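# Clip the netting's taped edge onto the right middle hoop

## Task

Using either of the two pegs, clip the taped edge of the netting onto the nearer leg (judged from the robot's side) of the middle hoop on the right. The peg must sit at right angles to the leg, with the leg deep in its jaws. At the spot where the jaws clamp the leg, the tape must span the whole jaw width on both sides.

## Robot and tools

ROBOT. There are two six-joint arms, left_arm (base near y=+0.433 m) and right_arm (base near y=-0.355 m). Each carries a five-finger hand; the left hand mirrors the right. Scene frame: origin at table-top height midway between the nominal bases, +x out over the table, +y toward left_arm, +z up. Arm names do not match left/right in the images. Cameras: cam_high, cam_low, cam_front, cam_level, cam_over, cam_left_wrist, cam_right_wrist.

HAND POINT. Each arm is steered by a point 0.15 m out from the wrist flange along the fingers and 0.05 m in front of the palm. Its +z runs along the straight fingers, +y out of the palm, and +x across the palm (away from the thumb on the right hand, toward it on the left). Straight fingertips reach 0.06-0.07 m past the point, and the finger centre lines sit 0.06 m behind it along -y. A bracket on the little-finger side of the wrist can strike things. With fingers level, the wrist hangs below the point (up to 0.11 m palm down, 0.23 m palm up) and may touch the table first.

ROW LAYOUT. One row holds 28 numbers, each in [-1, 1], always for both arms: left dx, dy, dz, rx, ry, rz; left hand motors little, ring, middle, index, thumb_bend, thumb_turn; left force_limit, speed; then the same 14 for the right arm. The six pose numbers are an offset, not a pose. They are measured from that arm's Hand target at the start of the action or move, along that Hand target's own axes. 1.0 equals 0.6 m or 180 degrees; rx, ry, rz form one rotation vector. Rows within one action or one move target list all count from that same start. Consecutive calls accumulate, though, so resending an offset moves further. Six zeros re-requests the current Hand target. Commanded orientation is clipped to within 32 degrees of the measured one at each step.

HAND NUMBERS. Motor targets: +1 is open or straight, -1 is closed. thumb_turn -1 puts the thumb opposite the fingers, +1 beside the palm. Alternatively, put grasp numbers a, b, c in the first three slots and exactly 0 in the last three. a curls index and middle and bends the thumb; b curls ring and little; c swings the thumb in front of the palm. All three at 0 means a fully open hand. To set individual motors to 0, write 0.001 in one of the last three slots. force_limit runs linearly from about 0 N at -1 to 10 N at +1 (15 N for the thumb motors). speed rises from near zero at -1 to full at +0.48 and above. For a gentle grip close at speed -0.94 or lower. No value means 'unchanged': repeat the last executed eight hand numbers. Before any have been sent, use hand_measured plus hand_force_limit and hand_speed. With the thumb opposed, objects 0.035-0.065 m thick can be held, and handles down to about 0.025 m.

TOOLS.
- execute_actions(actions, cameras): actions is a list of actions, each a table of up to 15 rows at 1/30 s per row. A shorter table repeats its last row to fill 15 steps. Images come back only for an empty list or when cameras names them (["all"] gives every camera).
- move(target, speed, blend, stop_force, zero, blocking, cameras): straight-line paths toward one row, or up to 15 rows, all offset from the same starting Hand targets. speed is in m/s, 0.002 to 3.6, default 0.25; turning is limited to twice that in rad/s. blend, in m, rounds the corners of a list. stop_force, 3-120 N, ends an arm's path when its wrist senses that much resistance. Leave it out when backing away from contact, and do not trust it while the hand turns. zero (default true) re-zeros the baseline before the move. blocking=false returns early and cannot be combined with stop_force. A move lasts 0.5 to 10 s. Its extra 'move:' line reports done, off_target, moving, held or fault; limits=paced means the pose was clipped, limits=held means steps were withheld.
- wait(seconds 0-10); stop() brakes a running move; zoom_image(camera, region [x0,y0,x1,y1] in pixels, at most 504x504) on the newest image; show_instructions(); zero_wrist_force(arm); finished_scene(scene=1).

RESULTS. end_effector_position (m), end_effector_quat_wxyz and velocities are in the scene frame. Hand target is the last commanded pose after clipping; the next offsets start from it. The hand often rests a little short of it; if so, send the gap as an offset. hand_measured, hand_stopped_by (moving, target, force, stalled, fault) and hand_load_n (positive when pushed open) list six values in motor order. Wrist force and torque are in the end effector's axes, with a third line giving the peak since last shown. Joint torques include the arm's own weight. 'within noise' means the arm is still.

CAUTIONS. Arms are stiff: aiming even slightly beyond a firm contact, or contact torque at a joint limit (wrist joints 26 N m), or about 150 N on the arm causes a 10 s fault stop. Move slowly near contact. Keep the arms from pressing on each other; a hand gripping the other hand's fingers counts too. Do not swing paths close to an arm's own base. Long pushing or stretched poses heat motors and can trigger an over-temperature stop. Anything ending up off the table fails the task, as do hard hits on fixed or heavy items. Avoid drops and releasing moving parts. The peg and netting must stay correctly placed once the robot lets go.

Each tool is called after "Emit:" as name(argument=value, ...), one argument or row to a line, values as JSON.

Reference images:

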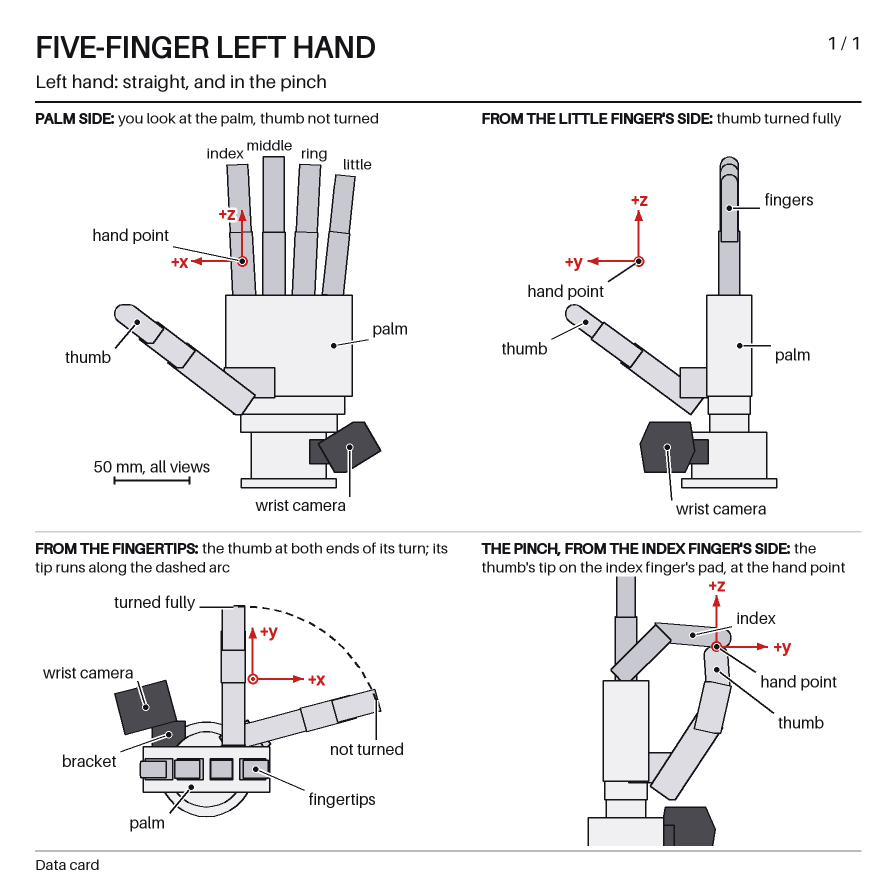

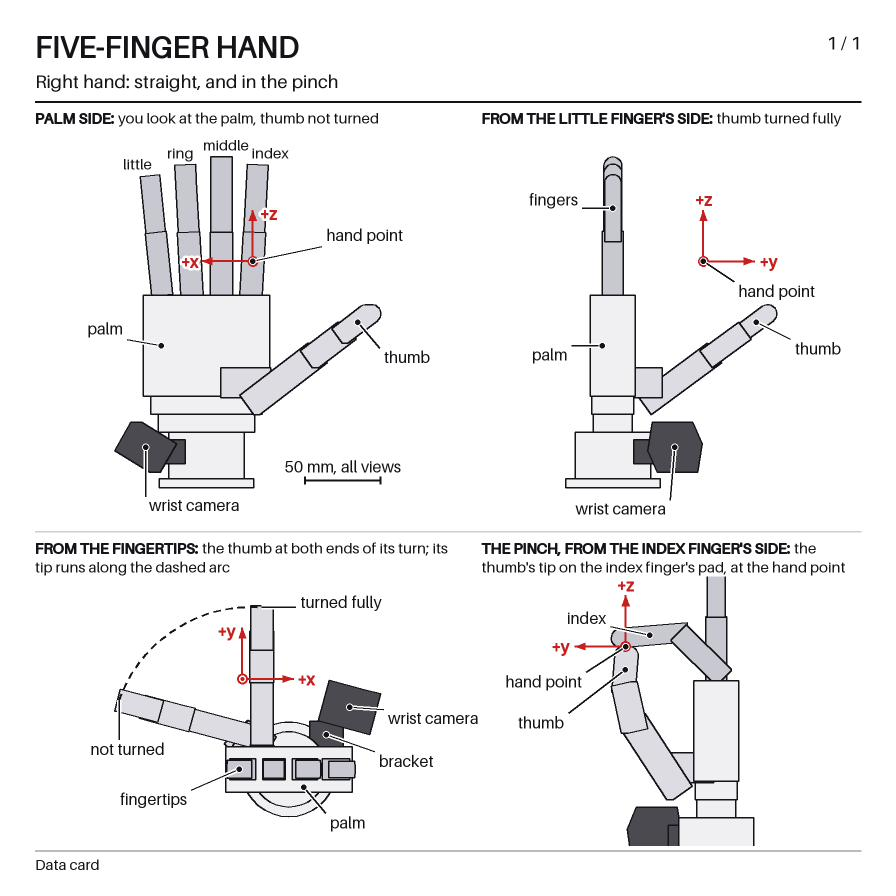

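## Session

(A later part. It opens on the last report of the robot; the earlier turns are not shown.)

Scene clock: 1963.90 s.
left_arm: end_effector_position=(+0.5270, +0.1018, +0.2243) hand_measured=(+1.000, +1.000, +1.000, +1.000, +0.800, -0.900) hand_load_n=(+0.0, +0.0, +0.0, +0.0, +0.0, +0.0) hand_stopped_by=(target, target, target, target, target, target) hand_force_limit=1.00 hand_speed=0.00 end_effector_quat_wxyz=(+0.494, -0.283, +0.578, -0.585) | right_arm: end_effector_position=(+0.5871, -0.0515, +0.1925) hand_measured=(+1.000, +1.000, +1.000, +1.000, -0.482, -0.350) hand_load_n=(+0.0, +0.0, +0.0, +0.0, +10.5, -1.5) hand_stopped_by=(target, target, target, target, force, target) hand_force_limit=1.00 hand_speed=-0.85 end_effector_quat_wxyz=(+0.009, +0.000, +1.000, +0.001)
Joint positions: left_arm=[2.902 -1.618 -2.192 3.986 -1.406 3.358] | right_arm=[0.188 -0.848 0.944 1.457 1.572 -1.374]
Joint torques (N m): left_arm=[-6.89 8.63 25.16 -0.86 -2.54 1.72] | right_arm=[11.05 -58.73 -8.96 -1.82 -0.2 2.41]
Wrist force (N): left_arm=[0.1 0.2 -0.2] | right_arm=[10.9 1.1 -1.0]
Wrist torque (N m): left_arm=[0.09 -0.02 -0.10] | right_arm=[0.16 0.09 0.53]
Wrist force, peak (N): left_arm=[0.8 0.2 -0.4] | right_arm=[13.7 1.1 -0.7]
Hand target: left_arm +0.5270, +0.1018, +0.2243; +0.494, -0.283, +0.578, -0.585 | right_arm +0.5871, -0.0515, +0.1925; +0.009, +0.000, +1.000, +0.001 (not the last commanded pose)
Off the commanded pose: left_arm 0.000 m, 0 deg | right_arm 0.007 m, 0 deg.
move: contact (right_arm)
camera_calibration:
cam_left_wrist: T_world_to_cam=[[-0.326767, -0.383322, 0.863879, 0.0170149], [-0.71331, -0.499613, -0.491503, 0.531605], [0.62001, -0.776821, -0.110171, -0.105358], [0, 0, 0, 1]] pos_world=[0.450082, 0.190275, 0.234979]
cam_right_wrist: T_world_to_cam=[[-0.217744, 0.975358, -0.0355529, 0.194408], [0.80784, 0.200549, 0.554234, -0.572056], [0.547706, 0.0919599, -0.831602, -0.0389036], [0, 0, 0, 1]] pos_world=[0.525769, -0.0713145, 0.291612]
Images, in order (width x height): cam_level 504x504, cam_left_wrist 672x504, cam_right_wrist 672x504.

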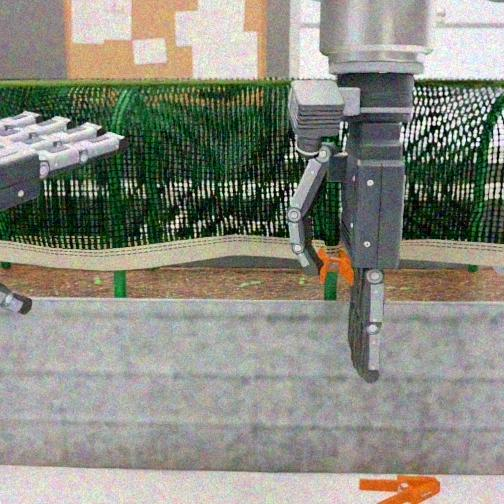

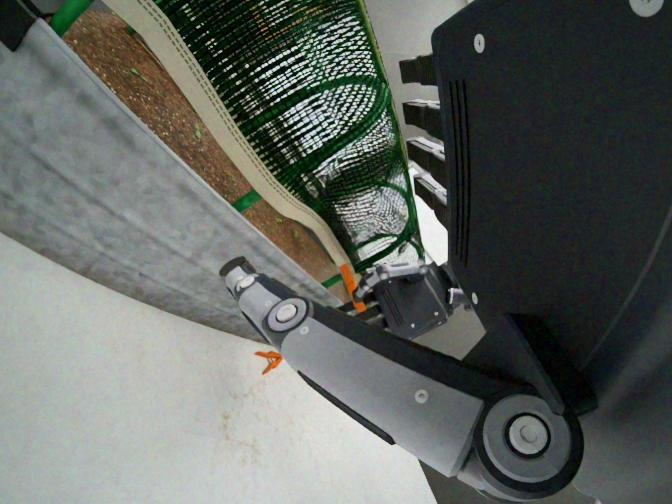

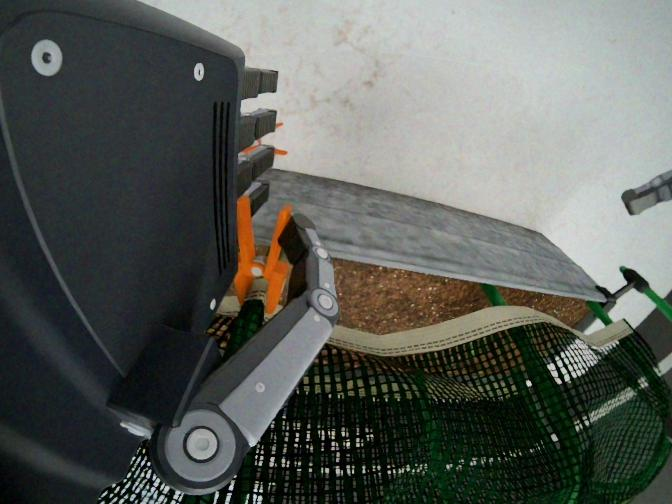

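Emit:
move(
  target=[
    [0,0,0,0,0,0, 1,1,1,1,0.8,-0.9, 1,0, 0.0008,-0.004,0,0,0,0, 1,1,1,1,-0.2,-0.35, 1,-0.8],
    [0,0,0,0,0,0, 1,1,1,1,0.8,-0.9, 1,0, 0.0008,-0.0075,0,0,0,0, 1,1,1,1,-0.2,-0.35, 1,-0.8],
  ],
  speed=0.005,
  cameras=["cam_level","cam_left_wrist","cam_right_wrist"],
)

Emit:
zoom_image(
  camera="cam_left_wrist",
  region=[326, 250, 366, 290],
)

Emit:
zoom_image(
  camera="cam_right_wrist",
  region=[200, 200, 340, 340],
)

Emit:
zoom_image(
  camera="cam_level",
  region=[310, 240, 362, 302],
)

Scene clock: 2016.50 s.
left_arm: end_effector_position=(+0.5270, +0.1018, +0.2243) hand_measured=(+1.000, +1.000, +1.000, +1.000, +0.800, -0.900) hand_load_n=(+0.0, -0.5, +0.0, +0.0, +0.0, +0.0) hand_stopped_by=(target, target, target, target, target, target) hand_force_limit=1.00 hand_speed=0.00 end_effector_quat_wxyz=(+0.494, -0.283, +0.578, -0.585) | right_arm: end_effector_position=(+0.5866, -0.0559, +0.1925) hand_measured=(+1.000, +1.000, +1.000, +1.000, -0.200, -0.350) hand_load_n=(+0.0, +0.0, +0.0, +0.0, +0.0, +0.0) hand_stopped_by=(target, target, target, target, target, target) hand_force_limit=1.00 hand_speed=-0.80 end_effector_quat_wxyz=(+0.009, +0.000, +1.000, +0.001)
Joint positions: left_arm=[2.902 -1.618 -2.192 3.986 -1.406 3.358] | right_arm=[0.18 -0.855 0.955 1.452 1.572 -1.381]
Joint torques (N m): left_arm=[-6.66 8.65 24.96 -0.88 -2.52 1.45] | right_arm=[-13.26 -58.56 -6.33 0.81 -1.73 -2.55]
Wrist force (N): left_arm=[0.4 0.2 0.0] | right_arm=[-1.0 0.1 -0.9]
Wrist torque (N m): left_arm=[0.08 -0.05 -0.08] | right_arm=[0.09 0.17 -0.02]
Wrist force, peak (N): left_arm=[0.7 0.3 -0.6] | right_arm=[11.1 1.2 -1.2]
Hand target: left_arm +0.5270, +0.1018, +0.2243; +0.494, -0.283, +0.578, -0.585 | right_arm +0.5866, -0.0560, +0.1925; +0.009, +0.000, +1.000, +0.001
Off the commanded pose: left_arm 0.000 m, 0 deg | right_arm 0.000 m, 0 deg.
move: done
camera_calibration:
cam_left_wrist: T_world_to_cam=[[-0.326767, -0.383322, 0.863879, 0.0170149], [-0.71331, -0.499613, -0.491503, 0.531605], [0.62001, -0.776821, -0.110171, -0.105358], [0, 0, 0, 1]] pos_world=[0.450082, 0.190275, 0.234979]
cam_right_wrist: T_world_to_cam=[[-0.217744, 0.975358, -0.0355529, 0.19859], [0.80784, 0.200549, 0.554234, -0.57077], [0.547706, 0.0919599, -0.831602, -0.0382252], [0, 0, 0, 1]] pos_world=[0.525269, -0.0757145, 0.291612]
Images, in order (width x height): cam_level 504x504, cam_left_wrist 672x504, cam_right_wrist 672x504.

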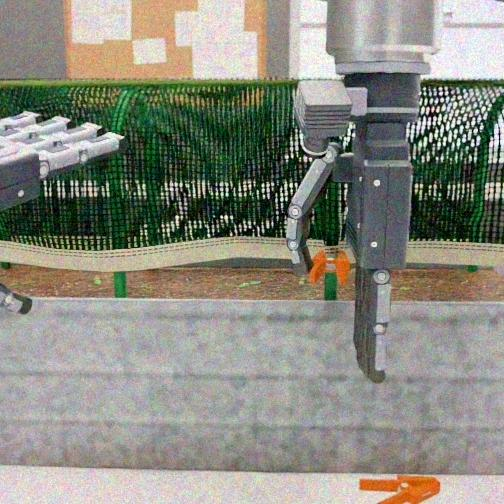

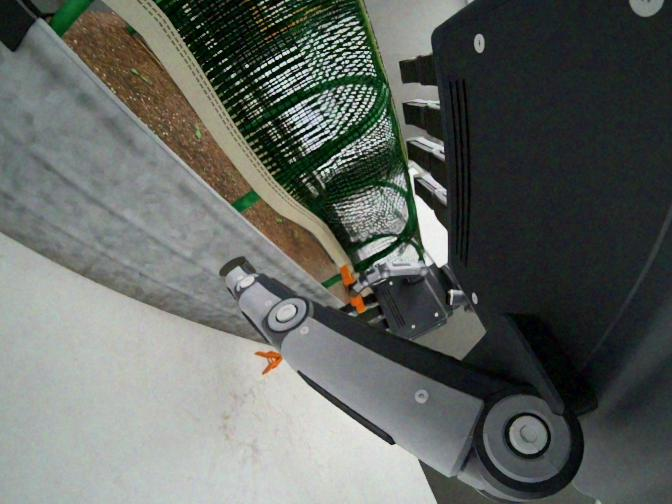

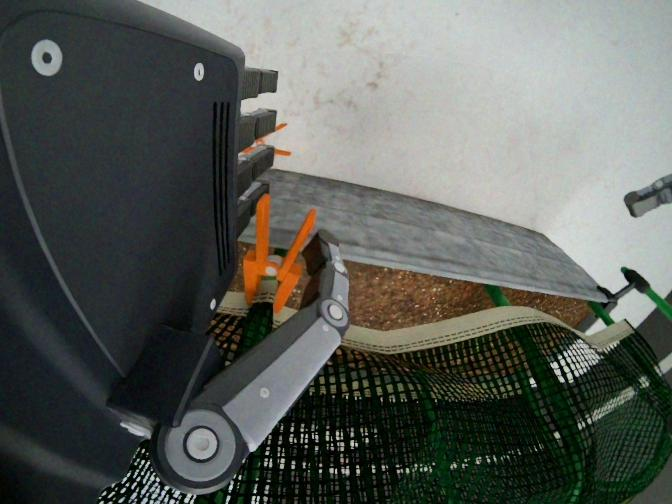

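Scaled by 12.600 from the camera's 672x504 image, which has a finer 960x720 frame.

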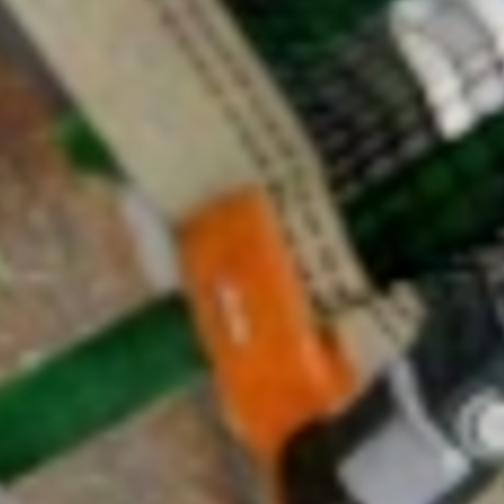

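Scaled by 3.600 from the camera's 672x504 image, which has a finer 960x720 frame.

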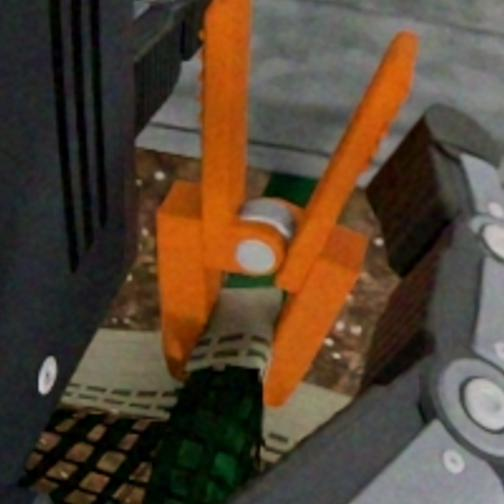

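Scaled by 8.129.

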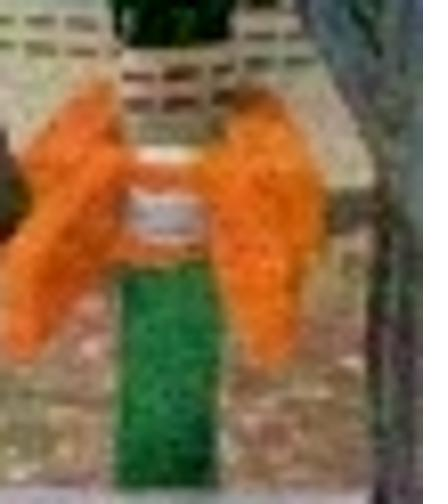

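Emit:
move(
  target=[
    [0,0,0,0,0,0, 1,1,1,1,0.8,-0.9, 1,0, 0,0.0001,0,0,0,0, 1,1,1,1,0.7,-0.35, 1,0],
    [0,0,0,0,0,0, 1,1,1,1,0.8,-0.9, 1,0, 0,-0.008,0,0,0,0, 1,1,1,1,0.7,-0.35, 1,0],
    [0,0,0,0,0,0, 1,1,1,1,0.8,-0.9, 1,0, 0.15,-0.008,0,0,0,0, 1,1,1,1,0.7,-0.35, 1,0],
    [0,0,0,0,0,0, 1,1,1,1,0.8,-0.9, 1,0, 0.25,-0.15,-0.05,0,0,0, 1,1,1,1,0.7,-0.35, 1,0],
  ],
  speed=[0.02,0.03,0.1,0.15],
  blend=[0,0,0.01,0],
  cameras=["cam_level","cam_left_wrist","cam_right_wrist"],
)

Emit:
zoom_image(
  camera="cam_left_wrist",
  region=[320, 240, 380, 310],
)

Emit:
zoom_image(
  camera="cam_level",
  region=[300, 230, 362, 302],
)

Emit:
zoom_image(
  camera="cam_right_wrist",
  region=[240, 200, 480, 400],
)

Scene clock: 2026.00 s.
left_arm: end_effector_position=(+0.5270, +0.1018, +0.2243) hand_measured=(+1.000, +1.000, +1.000, +1.000, +0.800, -0.900) hand_load_n=(+0.0, +0.0, +0.0, +0.0, +0.0, +0.0) hand_stopped_by=(target, target, target, target, target, target) hand_force_limit=1.00 hand_speed=0.00 end_effector_quat_wxyz=(+0.494, -0.283, +0.578, -0.585) | right_arm: end_effector_position=(+0.4362, -0.1461, +0.2195) hand_measured=(+1.000, +1.000, +1.000, +1.000, +0.700, -0.350) hand_load_n=(+0.0, +0.0, +0.0, +0.0, +0.0, +0.0) hand_stopped_by=(target, target, target, target, target, target) hand_force_limit=1.00 hand_speed=0.00 end_effector_quat_wxyz=(+0.009, +0.000, +1.000, +0.001)
Joint positions: left_arm=[2.902 -1.618 -2.192 3.986 -1.406 3.358] | right_arm=[0.029 -1.309 1.572 1.289 1.569 -1.532]
Joint torques (N m): left_arm=[-6.67 8.22 25.73 -0.79 -2.44 1.52] | right_arm=[-12.48 -40.72 -5.73 0.83 -2.04 -2.38]
Wrist force (N): left_arm=[0.8 0.0 -0.4] | right_arm=[-0.5 0.2 -0.9]
Wrist torque (N m): left_arm=[0.06 -0.11 -0.05] | right_arm=[0.11 0.11 0.01]
Wrist force, peak (N): left_arm=[0.7 0.1 -0.8] | right_arm=[-1.1 0.3 -1.2]
Hand target: left_arm +0.5270, +0.1018, +0.2243; +0.494, -0.283, +0.578, -0.585 | right_arm +0.4362, -0.1462, +0.2195; +0.009, +0.000, +1.000, +0.001
Off the commanded pose: left_arm 0.000 m, 0 deg | right_arm 0.000 m, 0 deg.
move: done
camera_calibration:
cam_left_wrist: T_world_to_cam=[[-0.326767, -0.383322, 0.863879, 0.0170149], [-0.71331, -0.499613, -0.491503, 0.531605], [0.62001, -0.776821, -0.110171, -0.105358], [0, 0, 0, 1]] pos_world=[0.450082, 0.190275, 0.234979]
cam_right_wrist: T_world_to_cam=[[-0.217688, 0.975369, -0.0356019, 0.254775], [0.80793, 0.200544, 0.554104, -0.446139], [0.547596, 0.091858, -0.831686, 0.0749495], [0, 0, 0, 1]] pos_world=[0.374869, -0.165914, 0.318613]
Images, in order (width x height): cam_level 504x504, cam_left_wrist 672x504, cam_right_wrist 672x504.

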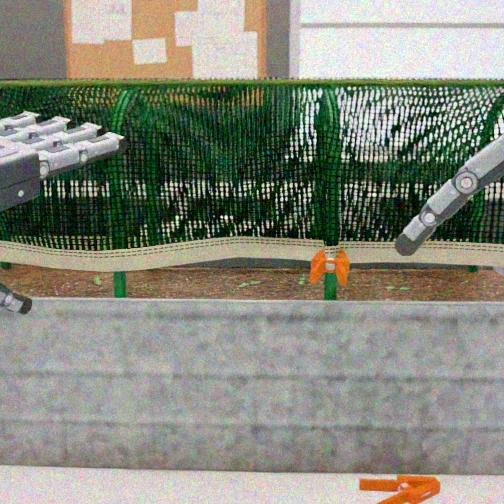

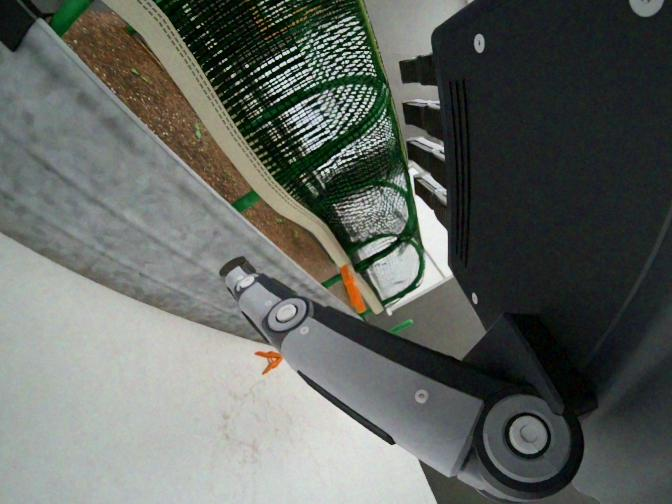

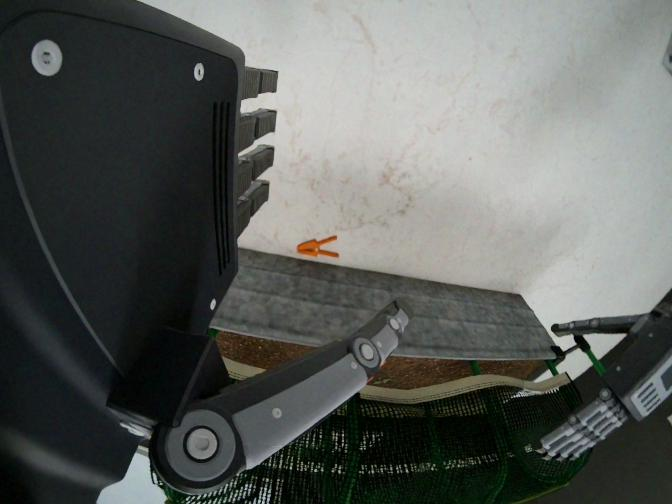

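Scaled by 7.200 from the camera's 672x504 image, which has a finer 960x720 frame.

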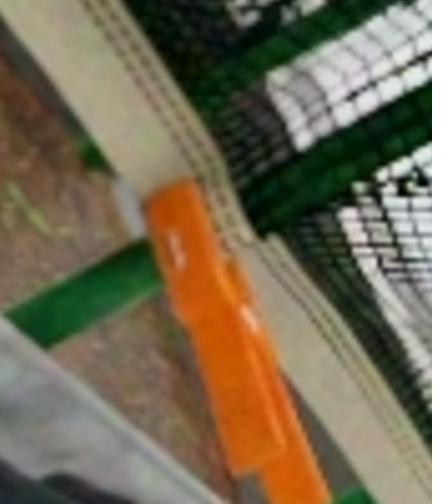

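Scaled by 7.000.

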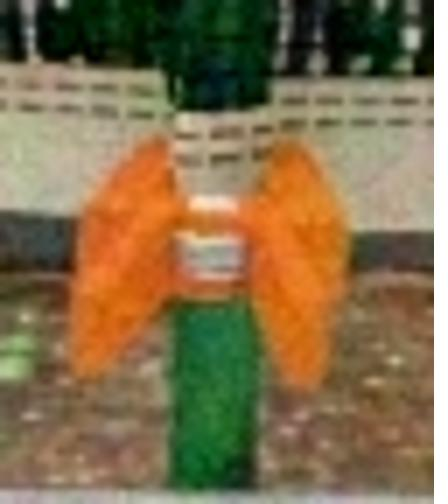

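Scaled by 2.100 from the camera's 672x504 image, which has a finer 960x720 frame.

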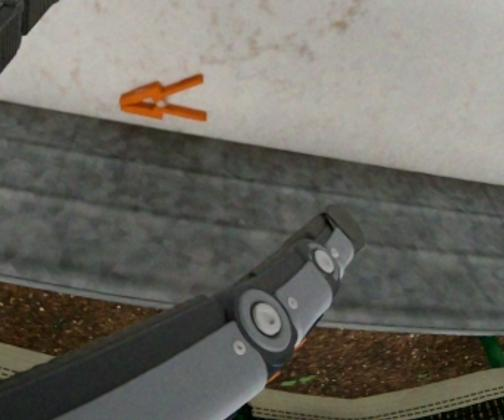

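Emit:
zoom_image(
  camera="cam_left_wrist",
  region=[332, 258, 362, 288],
)

Emit:
zoom_image(
  camera="cam_level",
  region=[306, 238, 354, 278],
)

Scaled by 16.800 from the camera's 672x504 image, which has a finer 960x720 frame.

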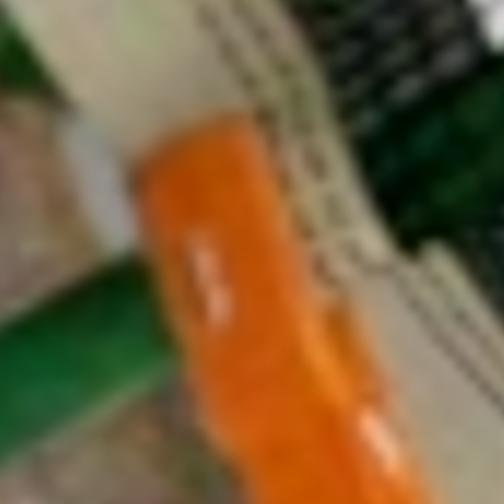

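Scaled by 10.500.

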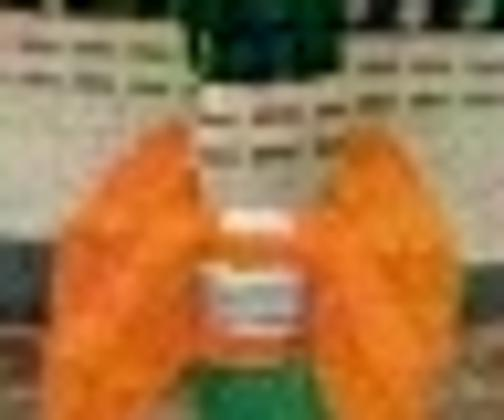

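Emit:
wait(
  seconds=0.1,
  cameras=["cam_low","cam_front","cam_over","cam_high"],
)

Emit:
zoom_image(
  camera="cam_low",
  region=[150, 180, 330, 320],
)

Emit:
zoom_image(
  camera="cam_front",
  region=[280, 120, 420, 260],
)

Emit:
zoom_image(
  camera="cam_over",
  region=[250, 60, 370, 180],
)

Scene clock: 2042.70 s.
left_arm: end_effector_position=(+0.5270, +0.1018, +0.2243) hand_measured=(+1.000, +1.000, +1.000, +1.000, +0.800, -0.900) hand_load_n=(+0.0, +0.0, +0.0, +0.0, +0.0, +0.0) hand_stopped_by=(target, target, target, target, target, target) hand_force_limit=1.00 hand_speed=0.00 end_effector_quat_wxyz=(+0.494, -0.283, +0.578, -0.585) | right_arm: end_effector_position=(+0.4362, -0.1462, +0.2195) hand_measured=(+1.000, +1.000, +1.000, +1.000, +0.700, -0.350) hand_load_n=(+0.0, +0.0, +0.0, +0.0, +0.0, +0.0) hand_stopped_by=(target, target, target, target, target, target) hand_force_limit=1.00 hand_speed=0.00 end_effector_quat_wxyz=(+0.009, +0.000, +1.000, +0.001)
Joint positions: left_arm=[2.902 -1.618 -2.192 3.986 -1.406 3.358] | right_arm=[0.029 -1.309 1.572 1.289 1.569 -1.533]
Joint torques (N m): left_arm=[-6.03 8.32 25.94 -0.83 -2.47 1.59] | right_arm=[-12.93 -40.49 -5.64 0.84 -2.11 -2.62]
Wrist force (N): left_arm=[0.5 0.0 -0.5] | right_arm=[-0.4 0.3 -0.8]
Wrist torque (N m): left_arm=[0.08 -0.08 -0.07] | right_arm=[0.10 0.09 0.02]
Wrist force, peak (N): left_arm=[0.5 0.1 -0.8] | right_arm=[-0.7 0.5 -1.2]
Hand target: left_arm +0.5270, +0.1018, +0.2243; +0.494, -0.283, +0.578, -0.585 | right_arm +0.4362, -0.1462, +0.2195; +0.009, +0.000, +1.000, +0.001
Off the commanded pose: left_arm 0.000 m, 0 deg | right_arm 0.000 m, 0 deg.
wait: 0.10 s; at rest from the start
Images, in order (width x height): cam_high 504x504, cam_low 504x504, cam_front 504x504, cam_over 504x504.

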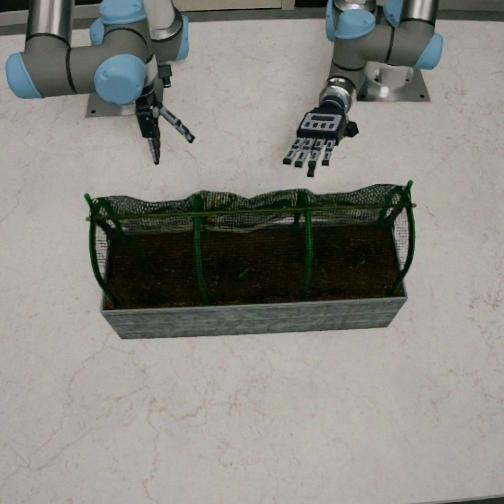

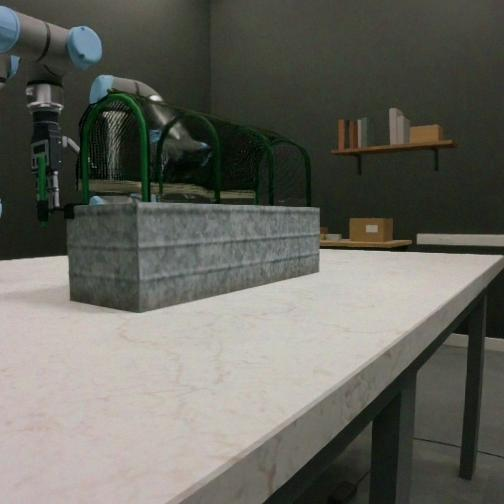

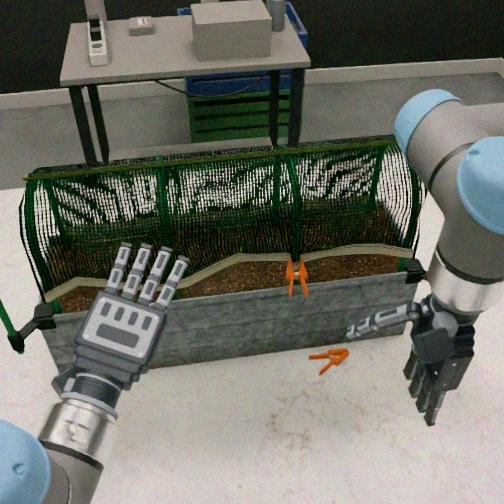

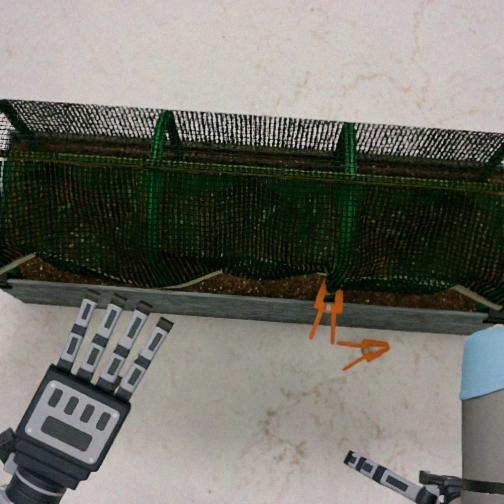

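Scaled by 2.800.

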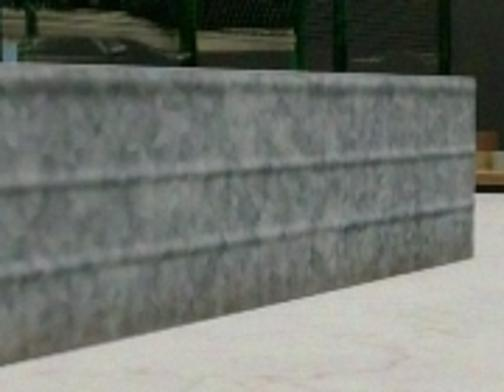

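Scaled by 3.600.

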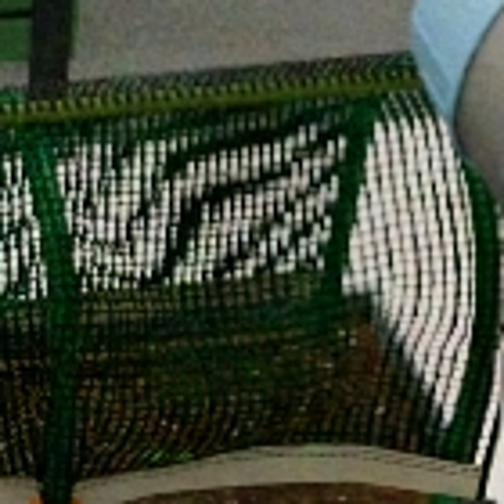

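Scaled by 4.200.

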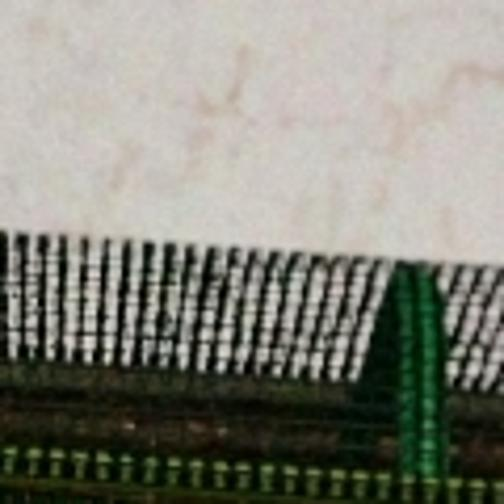

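Emit:
zoom_image(
  camera="cam_front",
  region=[270, 240, 326, 304],
)

Emit:
zoom_image(
  camera="cam_over",
  region=[290, 260, 370, 350],
)

Scaled by 7.875.

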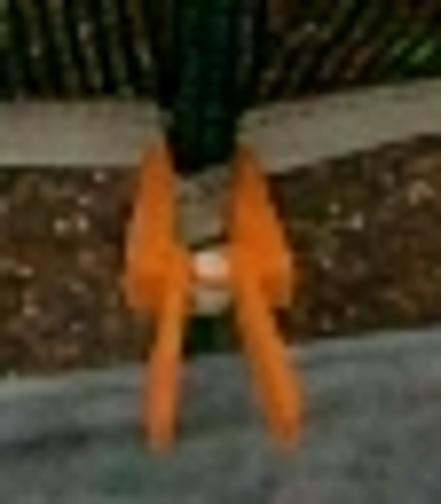

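Scaled by 5.600.

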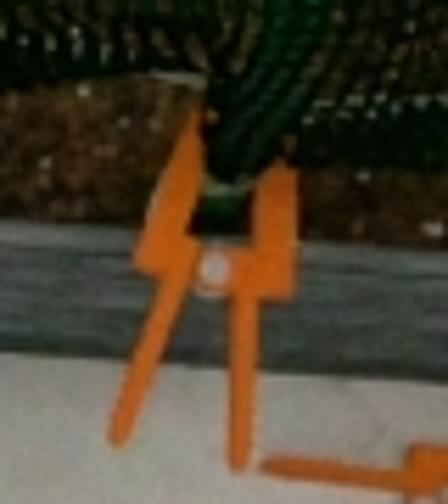

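Emit:
move(
  target=[0.1063,0.086,0.0508,0,0,0, 1,1,1,1,0.8,-0.9, 1,0, 0,0,0,0,0,0, 1,1,1,1,0.7,-0.35, 1,0],
  speed=0.12,
  cameras=["cam_level","cam_left_wrist"],
)

Emit:
zoom_image(
  camera="cam_left_wrist",
  region=[310, 220, 390, 300],
)

Scene clock: 2072.27 s.
left_arm: end_effector_position=(+0.5449, +0.0401, +0.1651) hand_measured=(+1.000, +1.000, +1.000, +1.000, +0.800, -0.900) hand_load_n=(-0.5, +0.0, +0.0, +0.0, +0.0, +0.0) hand_stopped_by=(target, target, target, target, target, target) hand_force_limit=1.00 hand_speed=0.00 end_effector_quat_wxyz=(+0.494, -0.283, +0.578, -0.585) | right_arm: end_effector_position=(+0.4362, -0.1462, +0.2195) hand_measured=(+1.000, +1.000, +1.000, +1.000, +0.700, -0.350) hand_load_n=(+0.0, +0.5, +0.0, +0.0, +0.0, +0.0) hand_stopped_by=(target, target, target, target, target, target) hand_force_limit=1.00 hand_speed=0.00 end_effector_quat_wxyz=(+0.009, +0.000, +1.000, +0.001)
Joint positions: left_arm=[2.76 -1.846 -2.115 4.135 -1.546 3.383] | right_arm=[0.029 -1.309 1.572 1.289 1.569 -1.533]
Joint torques (N m): left_arm=[-7.03 15.02 23.24 4.22 -2.54 1.56] | right_arm=[-12.79 -40.37 -5.35 0.82 -2.06 -2.52]
Wrist force (N): left_arm=[0.4 -0.1 -0.3] | right_arm=[-0.6 0.0 -0.7]
Wrist torque (N m): left_arm=[-0.02 -0.09 -0.06] | right_arm=[0.07 0.12 0.00]
Wrist force, peak (N): left_arm=[1.0 0.5 -0.2] | right_arm=[-0.7 0.3 -1.2]
Hand target: left_arm +0.5450, +0.0400, +0.1650; +0.494, -0.283, +0.578, -0.585 | right_arm +0.4362, -0.1462, +0.2195; +0.009, +0.000, +1.000, +0.001
Off the commanded pose: left_arm 0.000 m, 0 deg | right_arm 0.000 m, 0 deg.
move: done
camera_calibration:
cam_left_wrist: T_world_to_cam=[[-0.326695, -0.383292, 0.86392, 0.0503097], [-0.713444, -0.499514, -0.49141, 0.484484], [0.619894, -0.776899, -0.110269, -0.170826], [0, 0, 0, 1]] pos_world=[0.467982, 0.128575, 0.17578]
Images, in order (width x height): cam_level 504x504, cam_left_wrist 672x504.

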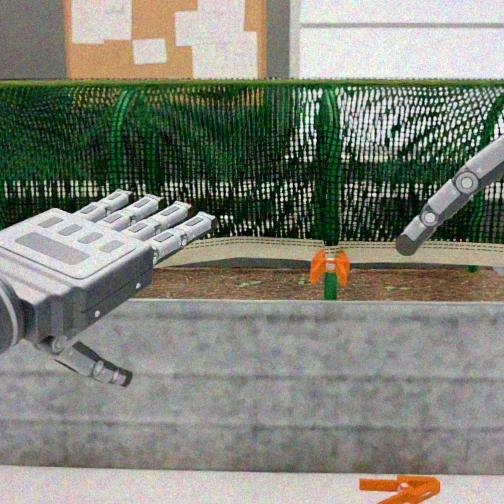

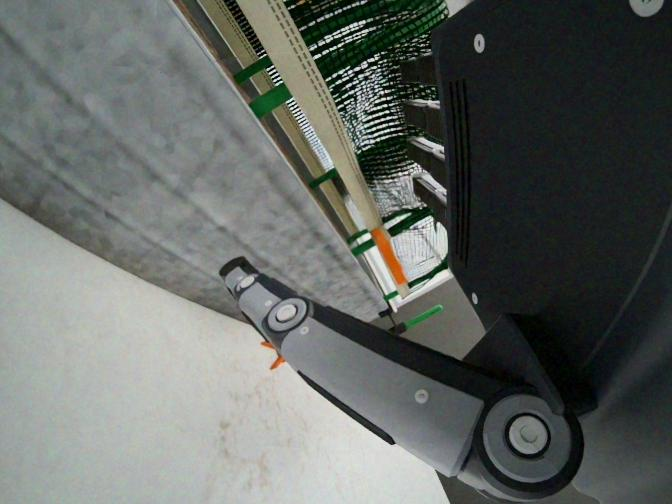

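Scaled by 6.300 from the camera's 672x504 image, which has a finer 960x720 frame.

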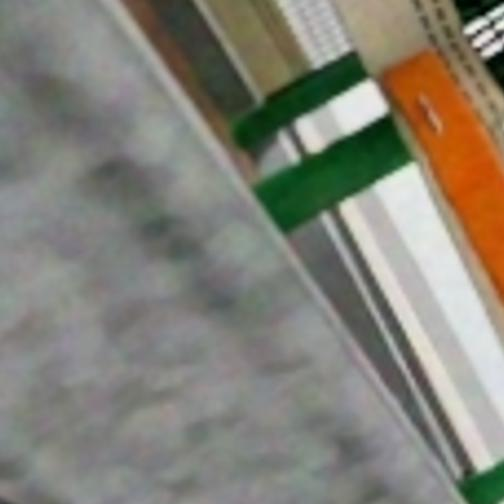

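Emit:
zoom_image(
  camera="cam_left_wrist",
  region=[350, 210, 400, 260],
)

Emit:
zoom_image(
  camera="cam_left_wrist",
  region=[362, 220, 388, 246],
)

Scaled by 10.080 from the camera's 672x504 image, which has a finer 960x720 frame.

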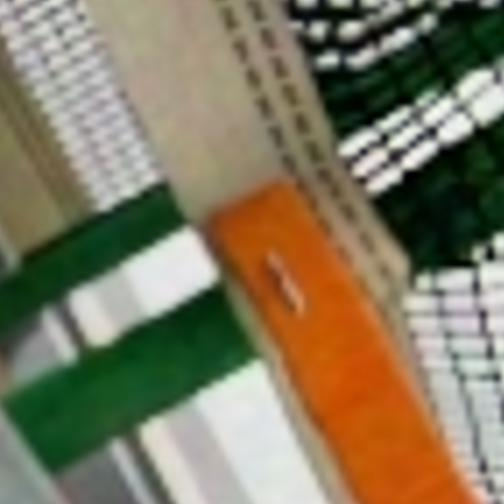

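Scaled by 19.385 from the camera's 672x504 image, which has a finer 960x720 frame.

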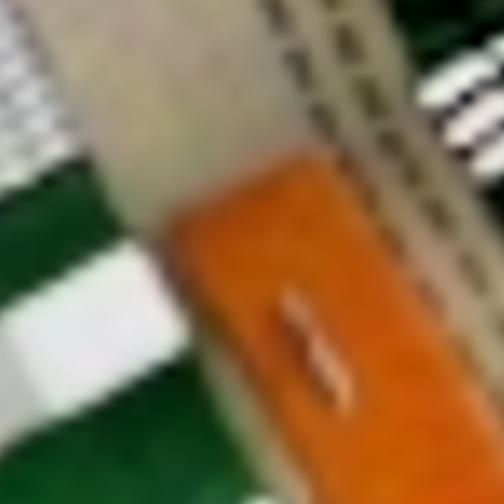

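Emit:
move(
  target=[
    [-0.0905,0.0156,-0.0397,0,0,0, 1,1,1,1,0.8,-0.9, 1,0, -0.1055,0.1423,0.0468,0,0,0, 1,1,1,1,0.7,-0.35, 1,0],
    [-0.0905,0.0156,-0.0397,0,0,0, 1,1,1,1,0.8,-0.9, 1,0, -0.2498,0.1423,0.0493,0,0,0, 1,1,1,1,0.7,-0.35, 1,0],
  ],
  speed=[0.12,0.06],
  cameras=["cam_level","cam_left_wrist","cam_right_wrist"],
)

Emit:
zoom_image(
  camera="cam_right_wrist",
  region=[200, 200, 340, 340],
)

Emit:
zoom_image(
  camera="cam_left_wrist",
  region=[340, 220, 410, 290],
)

Scene clock: 2102.63 s.
left_arm: end_effector_position=(+0.5450, +0.1000, +0.1649) hand_measured=(+1.000, +1.000, +1.000, +1.000, +0.800, -0.900) hand_load_n=(+0.0, +0.0, +0.0, +0.0, +0.0, +0.0) hand_stopped_by=(target, target, target, target, target, target) hand_force_limit=1.00 hand_speed=0.00 end_effector_quat_wxyz=(+0.494, -0.283, +0.578, -0.585) | right_arm: end_effector_position=(+0.5864, -0.0606, +0.1929) hand_measured=(+1.000, +1.000, +1.000, +1.000, +0.700, -0.350) hand_load_n=(+0.0, +0.0, +0.0, +0.0, +0.0, +0.0) hand_stopped_by=(target, target, target, target, target, target) hand_force_limit=1.00 hand_speed=0.00 end_effector_quat_wxyz=(+0.009, +0.000, +1.000, +0.001)
Joint positions: left_arm=[2.909 -1.773 -2.217 4.166 -1.399 3.357] | right_arm=[0.172 -0.861 0.965 1.448 1.572 -1.389]
Joint torques (N m): left_arm=[7 33.24 5.21 4.23 2.29 -1.44] | right_arm=[-13.39 -37.46 -28.4 3.96 2.43 -2.48]
Wrist force (N): left_arm=[0.6 0.0 -0.4] | right_arm=[-0.8 0.4 -0.7]
Wrist torque (N m): left_arm=[0.00 -0.11 0.06] | right_arm=[0.14 0.15 0.00]
Wrist force, peak (N): left_arm=[0.7 -0.2 -0.7] | right_arm=[-1.0 0.7 -0.9]
Hand target: left_arm +0.5450, +0.1000, +0.1649; +0.494, -0.283, +0.578, -0.585 | right_arm +0.5865, -0.0606, +0.1929; +0.009, +0.000, +1.000, +0.001
Off the commanded pose: left_arm 0.000 m, 0 deg | right_arm 0.000 m, 0 deg.
move: done
camera_calibration:
cam_left_wrist: T_world_to_cam=[[-0.326767, -0.383322, 0.863879, 0.0734347], [-0.71331, -0.499613, -0.491503, 0.514399], [0.62001, -0.776821, -0.110171, -0.12445], [0, 0, 0, 1]] pos_world=[0.468082, 0.188475, 0.175679]
cam_right_wrist: T_world_to_cam=[[-0.217663, 0.975378, -0.0354973, 0.203088], [0.807862, 0.200451, 0.554237, -0.569908], [0.547706, 0.09196, -0.831602, -0.0373504], [0, 0, 0, 1]] pos_world=[0.525069, -0.0804146, 0.292012]
Images, in order (width x height): cam_level 504x504, cam_left_wrist 672x504, cam_right_wrist 672x504.

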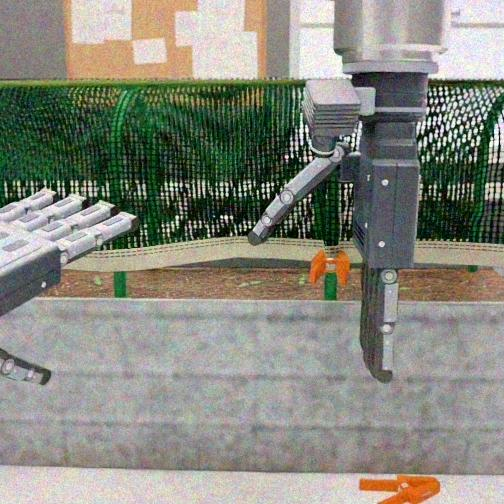

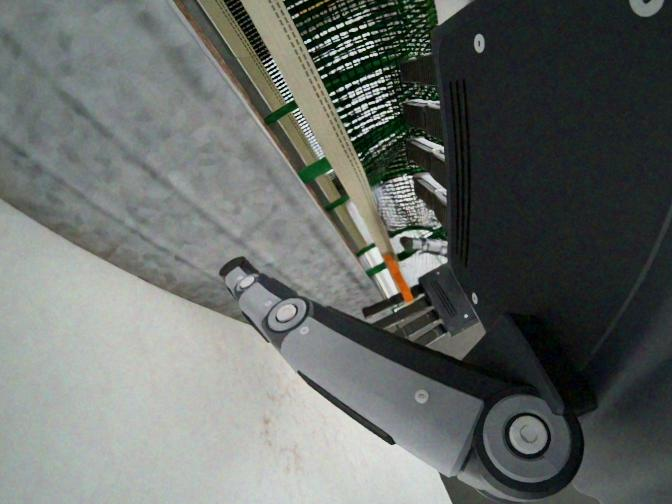

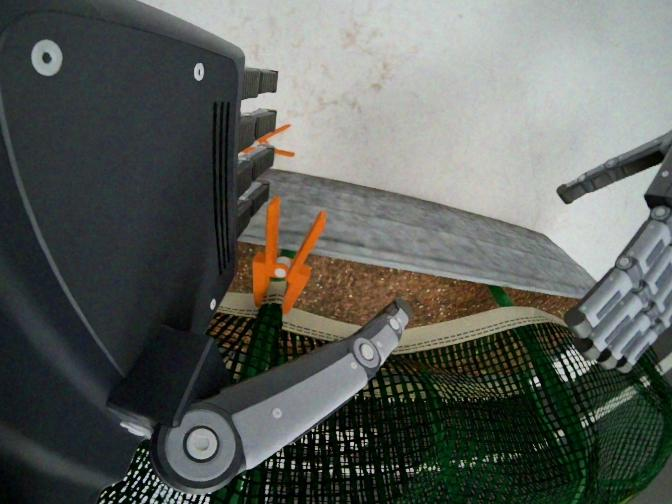

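Scaled by 3.600 from the camera's 672x504 image, which has a finer 960x720 frame.

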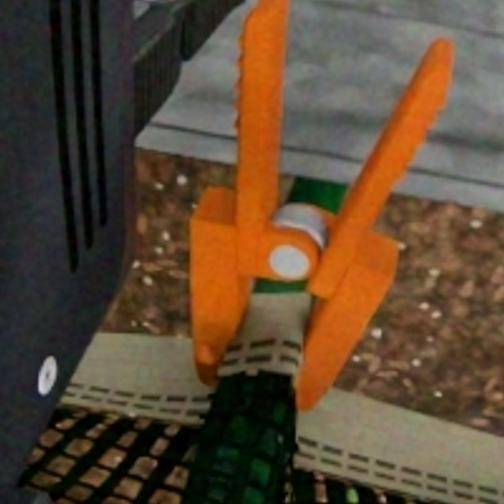

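Scaled by 7.200 from the camera's 672x504 image, which has a finer 960x720 frame.

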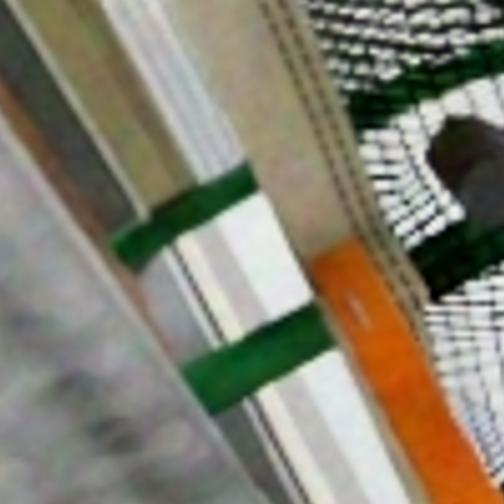

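Emit:
move(
  target=[
    [0,0,0,0,0,0, 1,1,1,1,0.8,-0.9, 1,0, 0,0.0001,0,0,0,0, 1,1,1,1,0.0,-0.35, -0.75,-0.3],
    [0,0,0,0,0,0, 1,1,1,1,0.8,-0.9, 1,0, 0,0.012,0.0007,0,0,0, 1,1,1,1,0.0,-0.35, -0.75,-0.3],
    [0,0,0,0,0,0, 1,1,1,1,0.8,-0.9, 1,0, 0,0.0121,0.0007,0,0,0, 1,1,1,1,-0.7,-0.35, -0.75,-0.85],
  ],
  speed=0.02,
  cameras=["cam_left_wrist","cam_right_wrist"],
)

Emit:
zoom_image(
  camera="cam_right_wrist",
  region=[200, 200, 340, 340],
)

Emit:
zoom_image(
  camera="cam_left_wrist",
  region=[360, 230, 420, 310],
)

Scene clock: 2113.17 s.
left_arm: end_effector_position=(+0.5450, +0.1000, +0.1649) hand_measured=(+1.000, +1.000, +1.000, +1.000, +0.800, -0.900) hand_load_n=(+0.0, +0.0, +0.0, +0.0, +0.0, +0.0) hand_stopped_by=(target, target, target, target, target, target) hand_force_limit=1.00 hand_speed=0.00 end_effector_quat_wxyz=(+0.494, -0.283, +0.578, -0.585) | right_arm: end_effector_position=(+0.5865, -0.0534, +0.1925) hand_measured=(+1.000, +1.000, +1.000, +1.000, -0.400, -0.350) hand_load_n=(+0.0, +0.0, +0.0, +0.0, +2.0, +0.0) hand_stopped_by=(target, target, target, target, force, target) hand_force_limit=-0.75 hand_speed=-0.85 end_effector_quat_wxyz=(+0.009, +0.000, +1.000, +0.001)
Joint positions: left_arm=[2.909 -1.773 -2.217 4.166 -1.399 3.357] | right_arm=[0.185 -0.852 0.951 1.454 1.572 -1.377]
Joint torques (N m): left_arm=[6.77 33.3 5.58 4.26 2.39 -1.37] | right_arm=[13.63 -38.37 -27.75 3.92 2.39 2.25]
Wrist force (N): left_arm=[0.8 -0.3 -0.3] | right_arm=[-1.2 1.2 -0.7]
Wrist torque (N m): left_arm=[-0.05 -0.14 0.07] | right_arm=[0.17 0.14 -0.09]
Wrist force, peak (N): left_arm=[0.8 0.0 -0.7] | right_arm=[-1.5 0.9 -0.7]
Hand target: left_arm +0.5450, +0.1000, +0.1649; +0.494, -0.283, +0.578, -0.585 | right_arm +0.5865, -0.0534, +0.1925; +0.009, +0.000, +1.000, +0.001
Off the commanded pose: left_arm 0.000 m, 0 deg | right_arm 0.000 m, 0 deg.
move: done
camera_calibration:
cam_left_wrist: T_world_to_cam=[[-0.326767, -0.383322, 0.863879, 0.0734347], [-0.71331, -0.499613, -0.491503, 0.514399], [0.62001, -0.776821, -0.110171, -0.12445], [0, 0, 0, 1]] pos_world=[0.468082, 0.188475, 0.175679]
cam_right_wrist: T_world_to_cam=[[-0.217744, 0.975358, -0.0355529, 0.19613], [0.80784, 0.200549, 0.554234, -0.571191], [0.547706, 0.0919599, -0.831602, -0.0384003], [0, 0, 0, 1]] pos_world=[0.525169, -0.0732145, 0.291612]
Images, in order (width x height): cam_left_wrist 672x504, cam_right_wrist 672x504.

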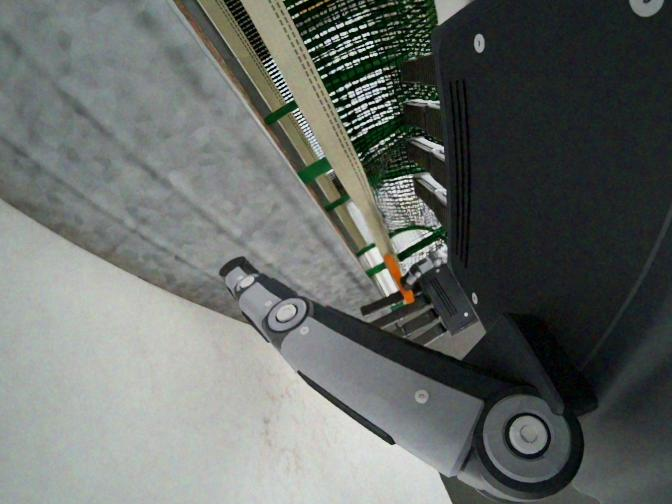

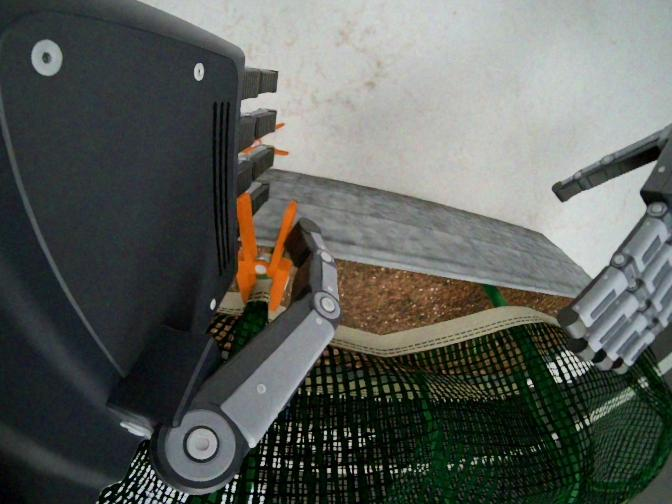

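Scaled by 3.600 from the camera's 672x504 image, which has a finer 960x720 frame.

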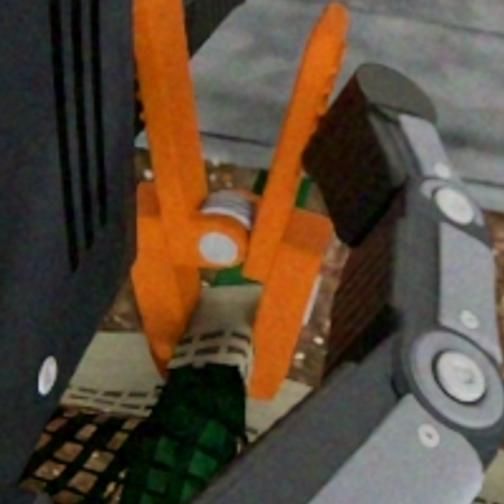

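Scaled by 6.300 from the camera's 672x504 image, which has a finer 960x720 frame.

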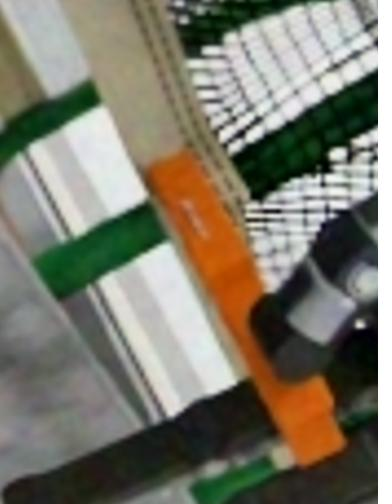

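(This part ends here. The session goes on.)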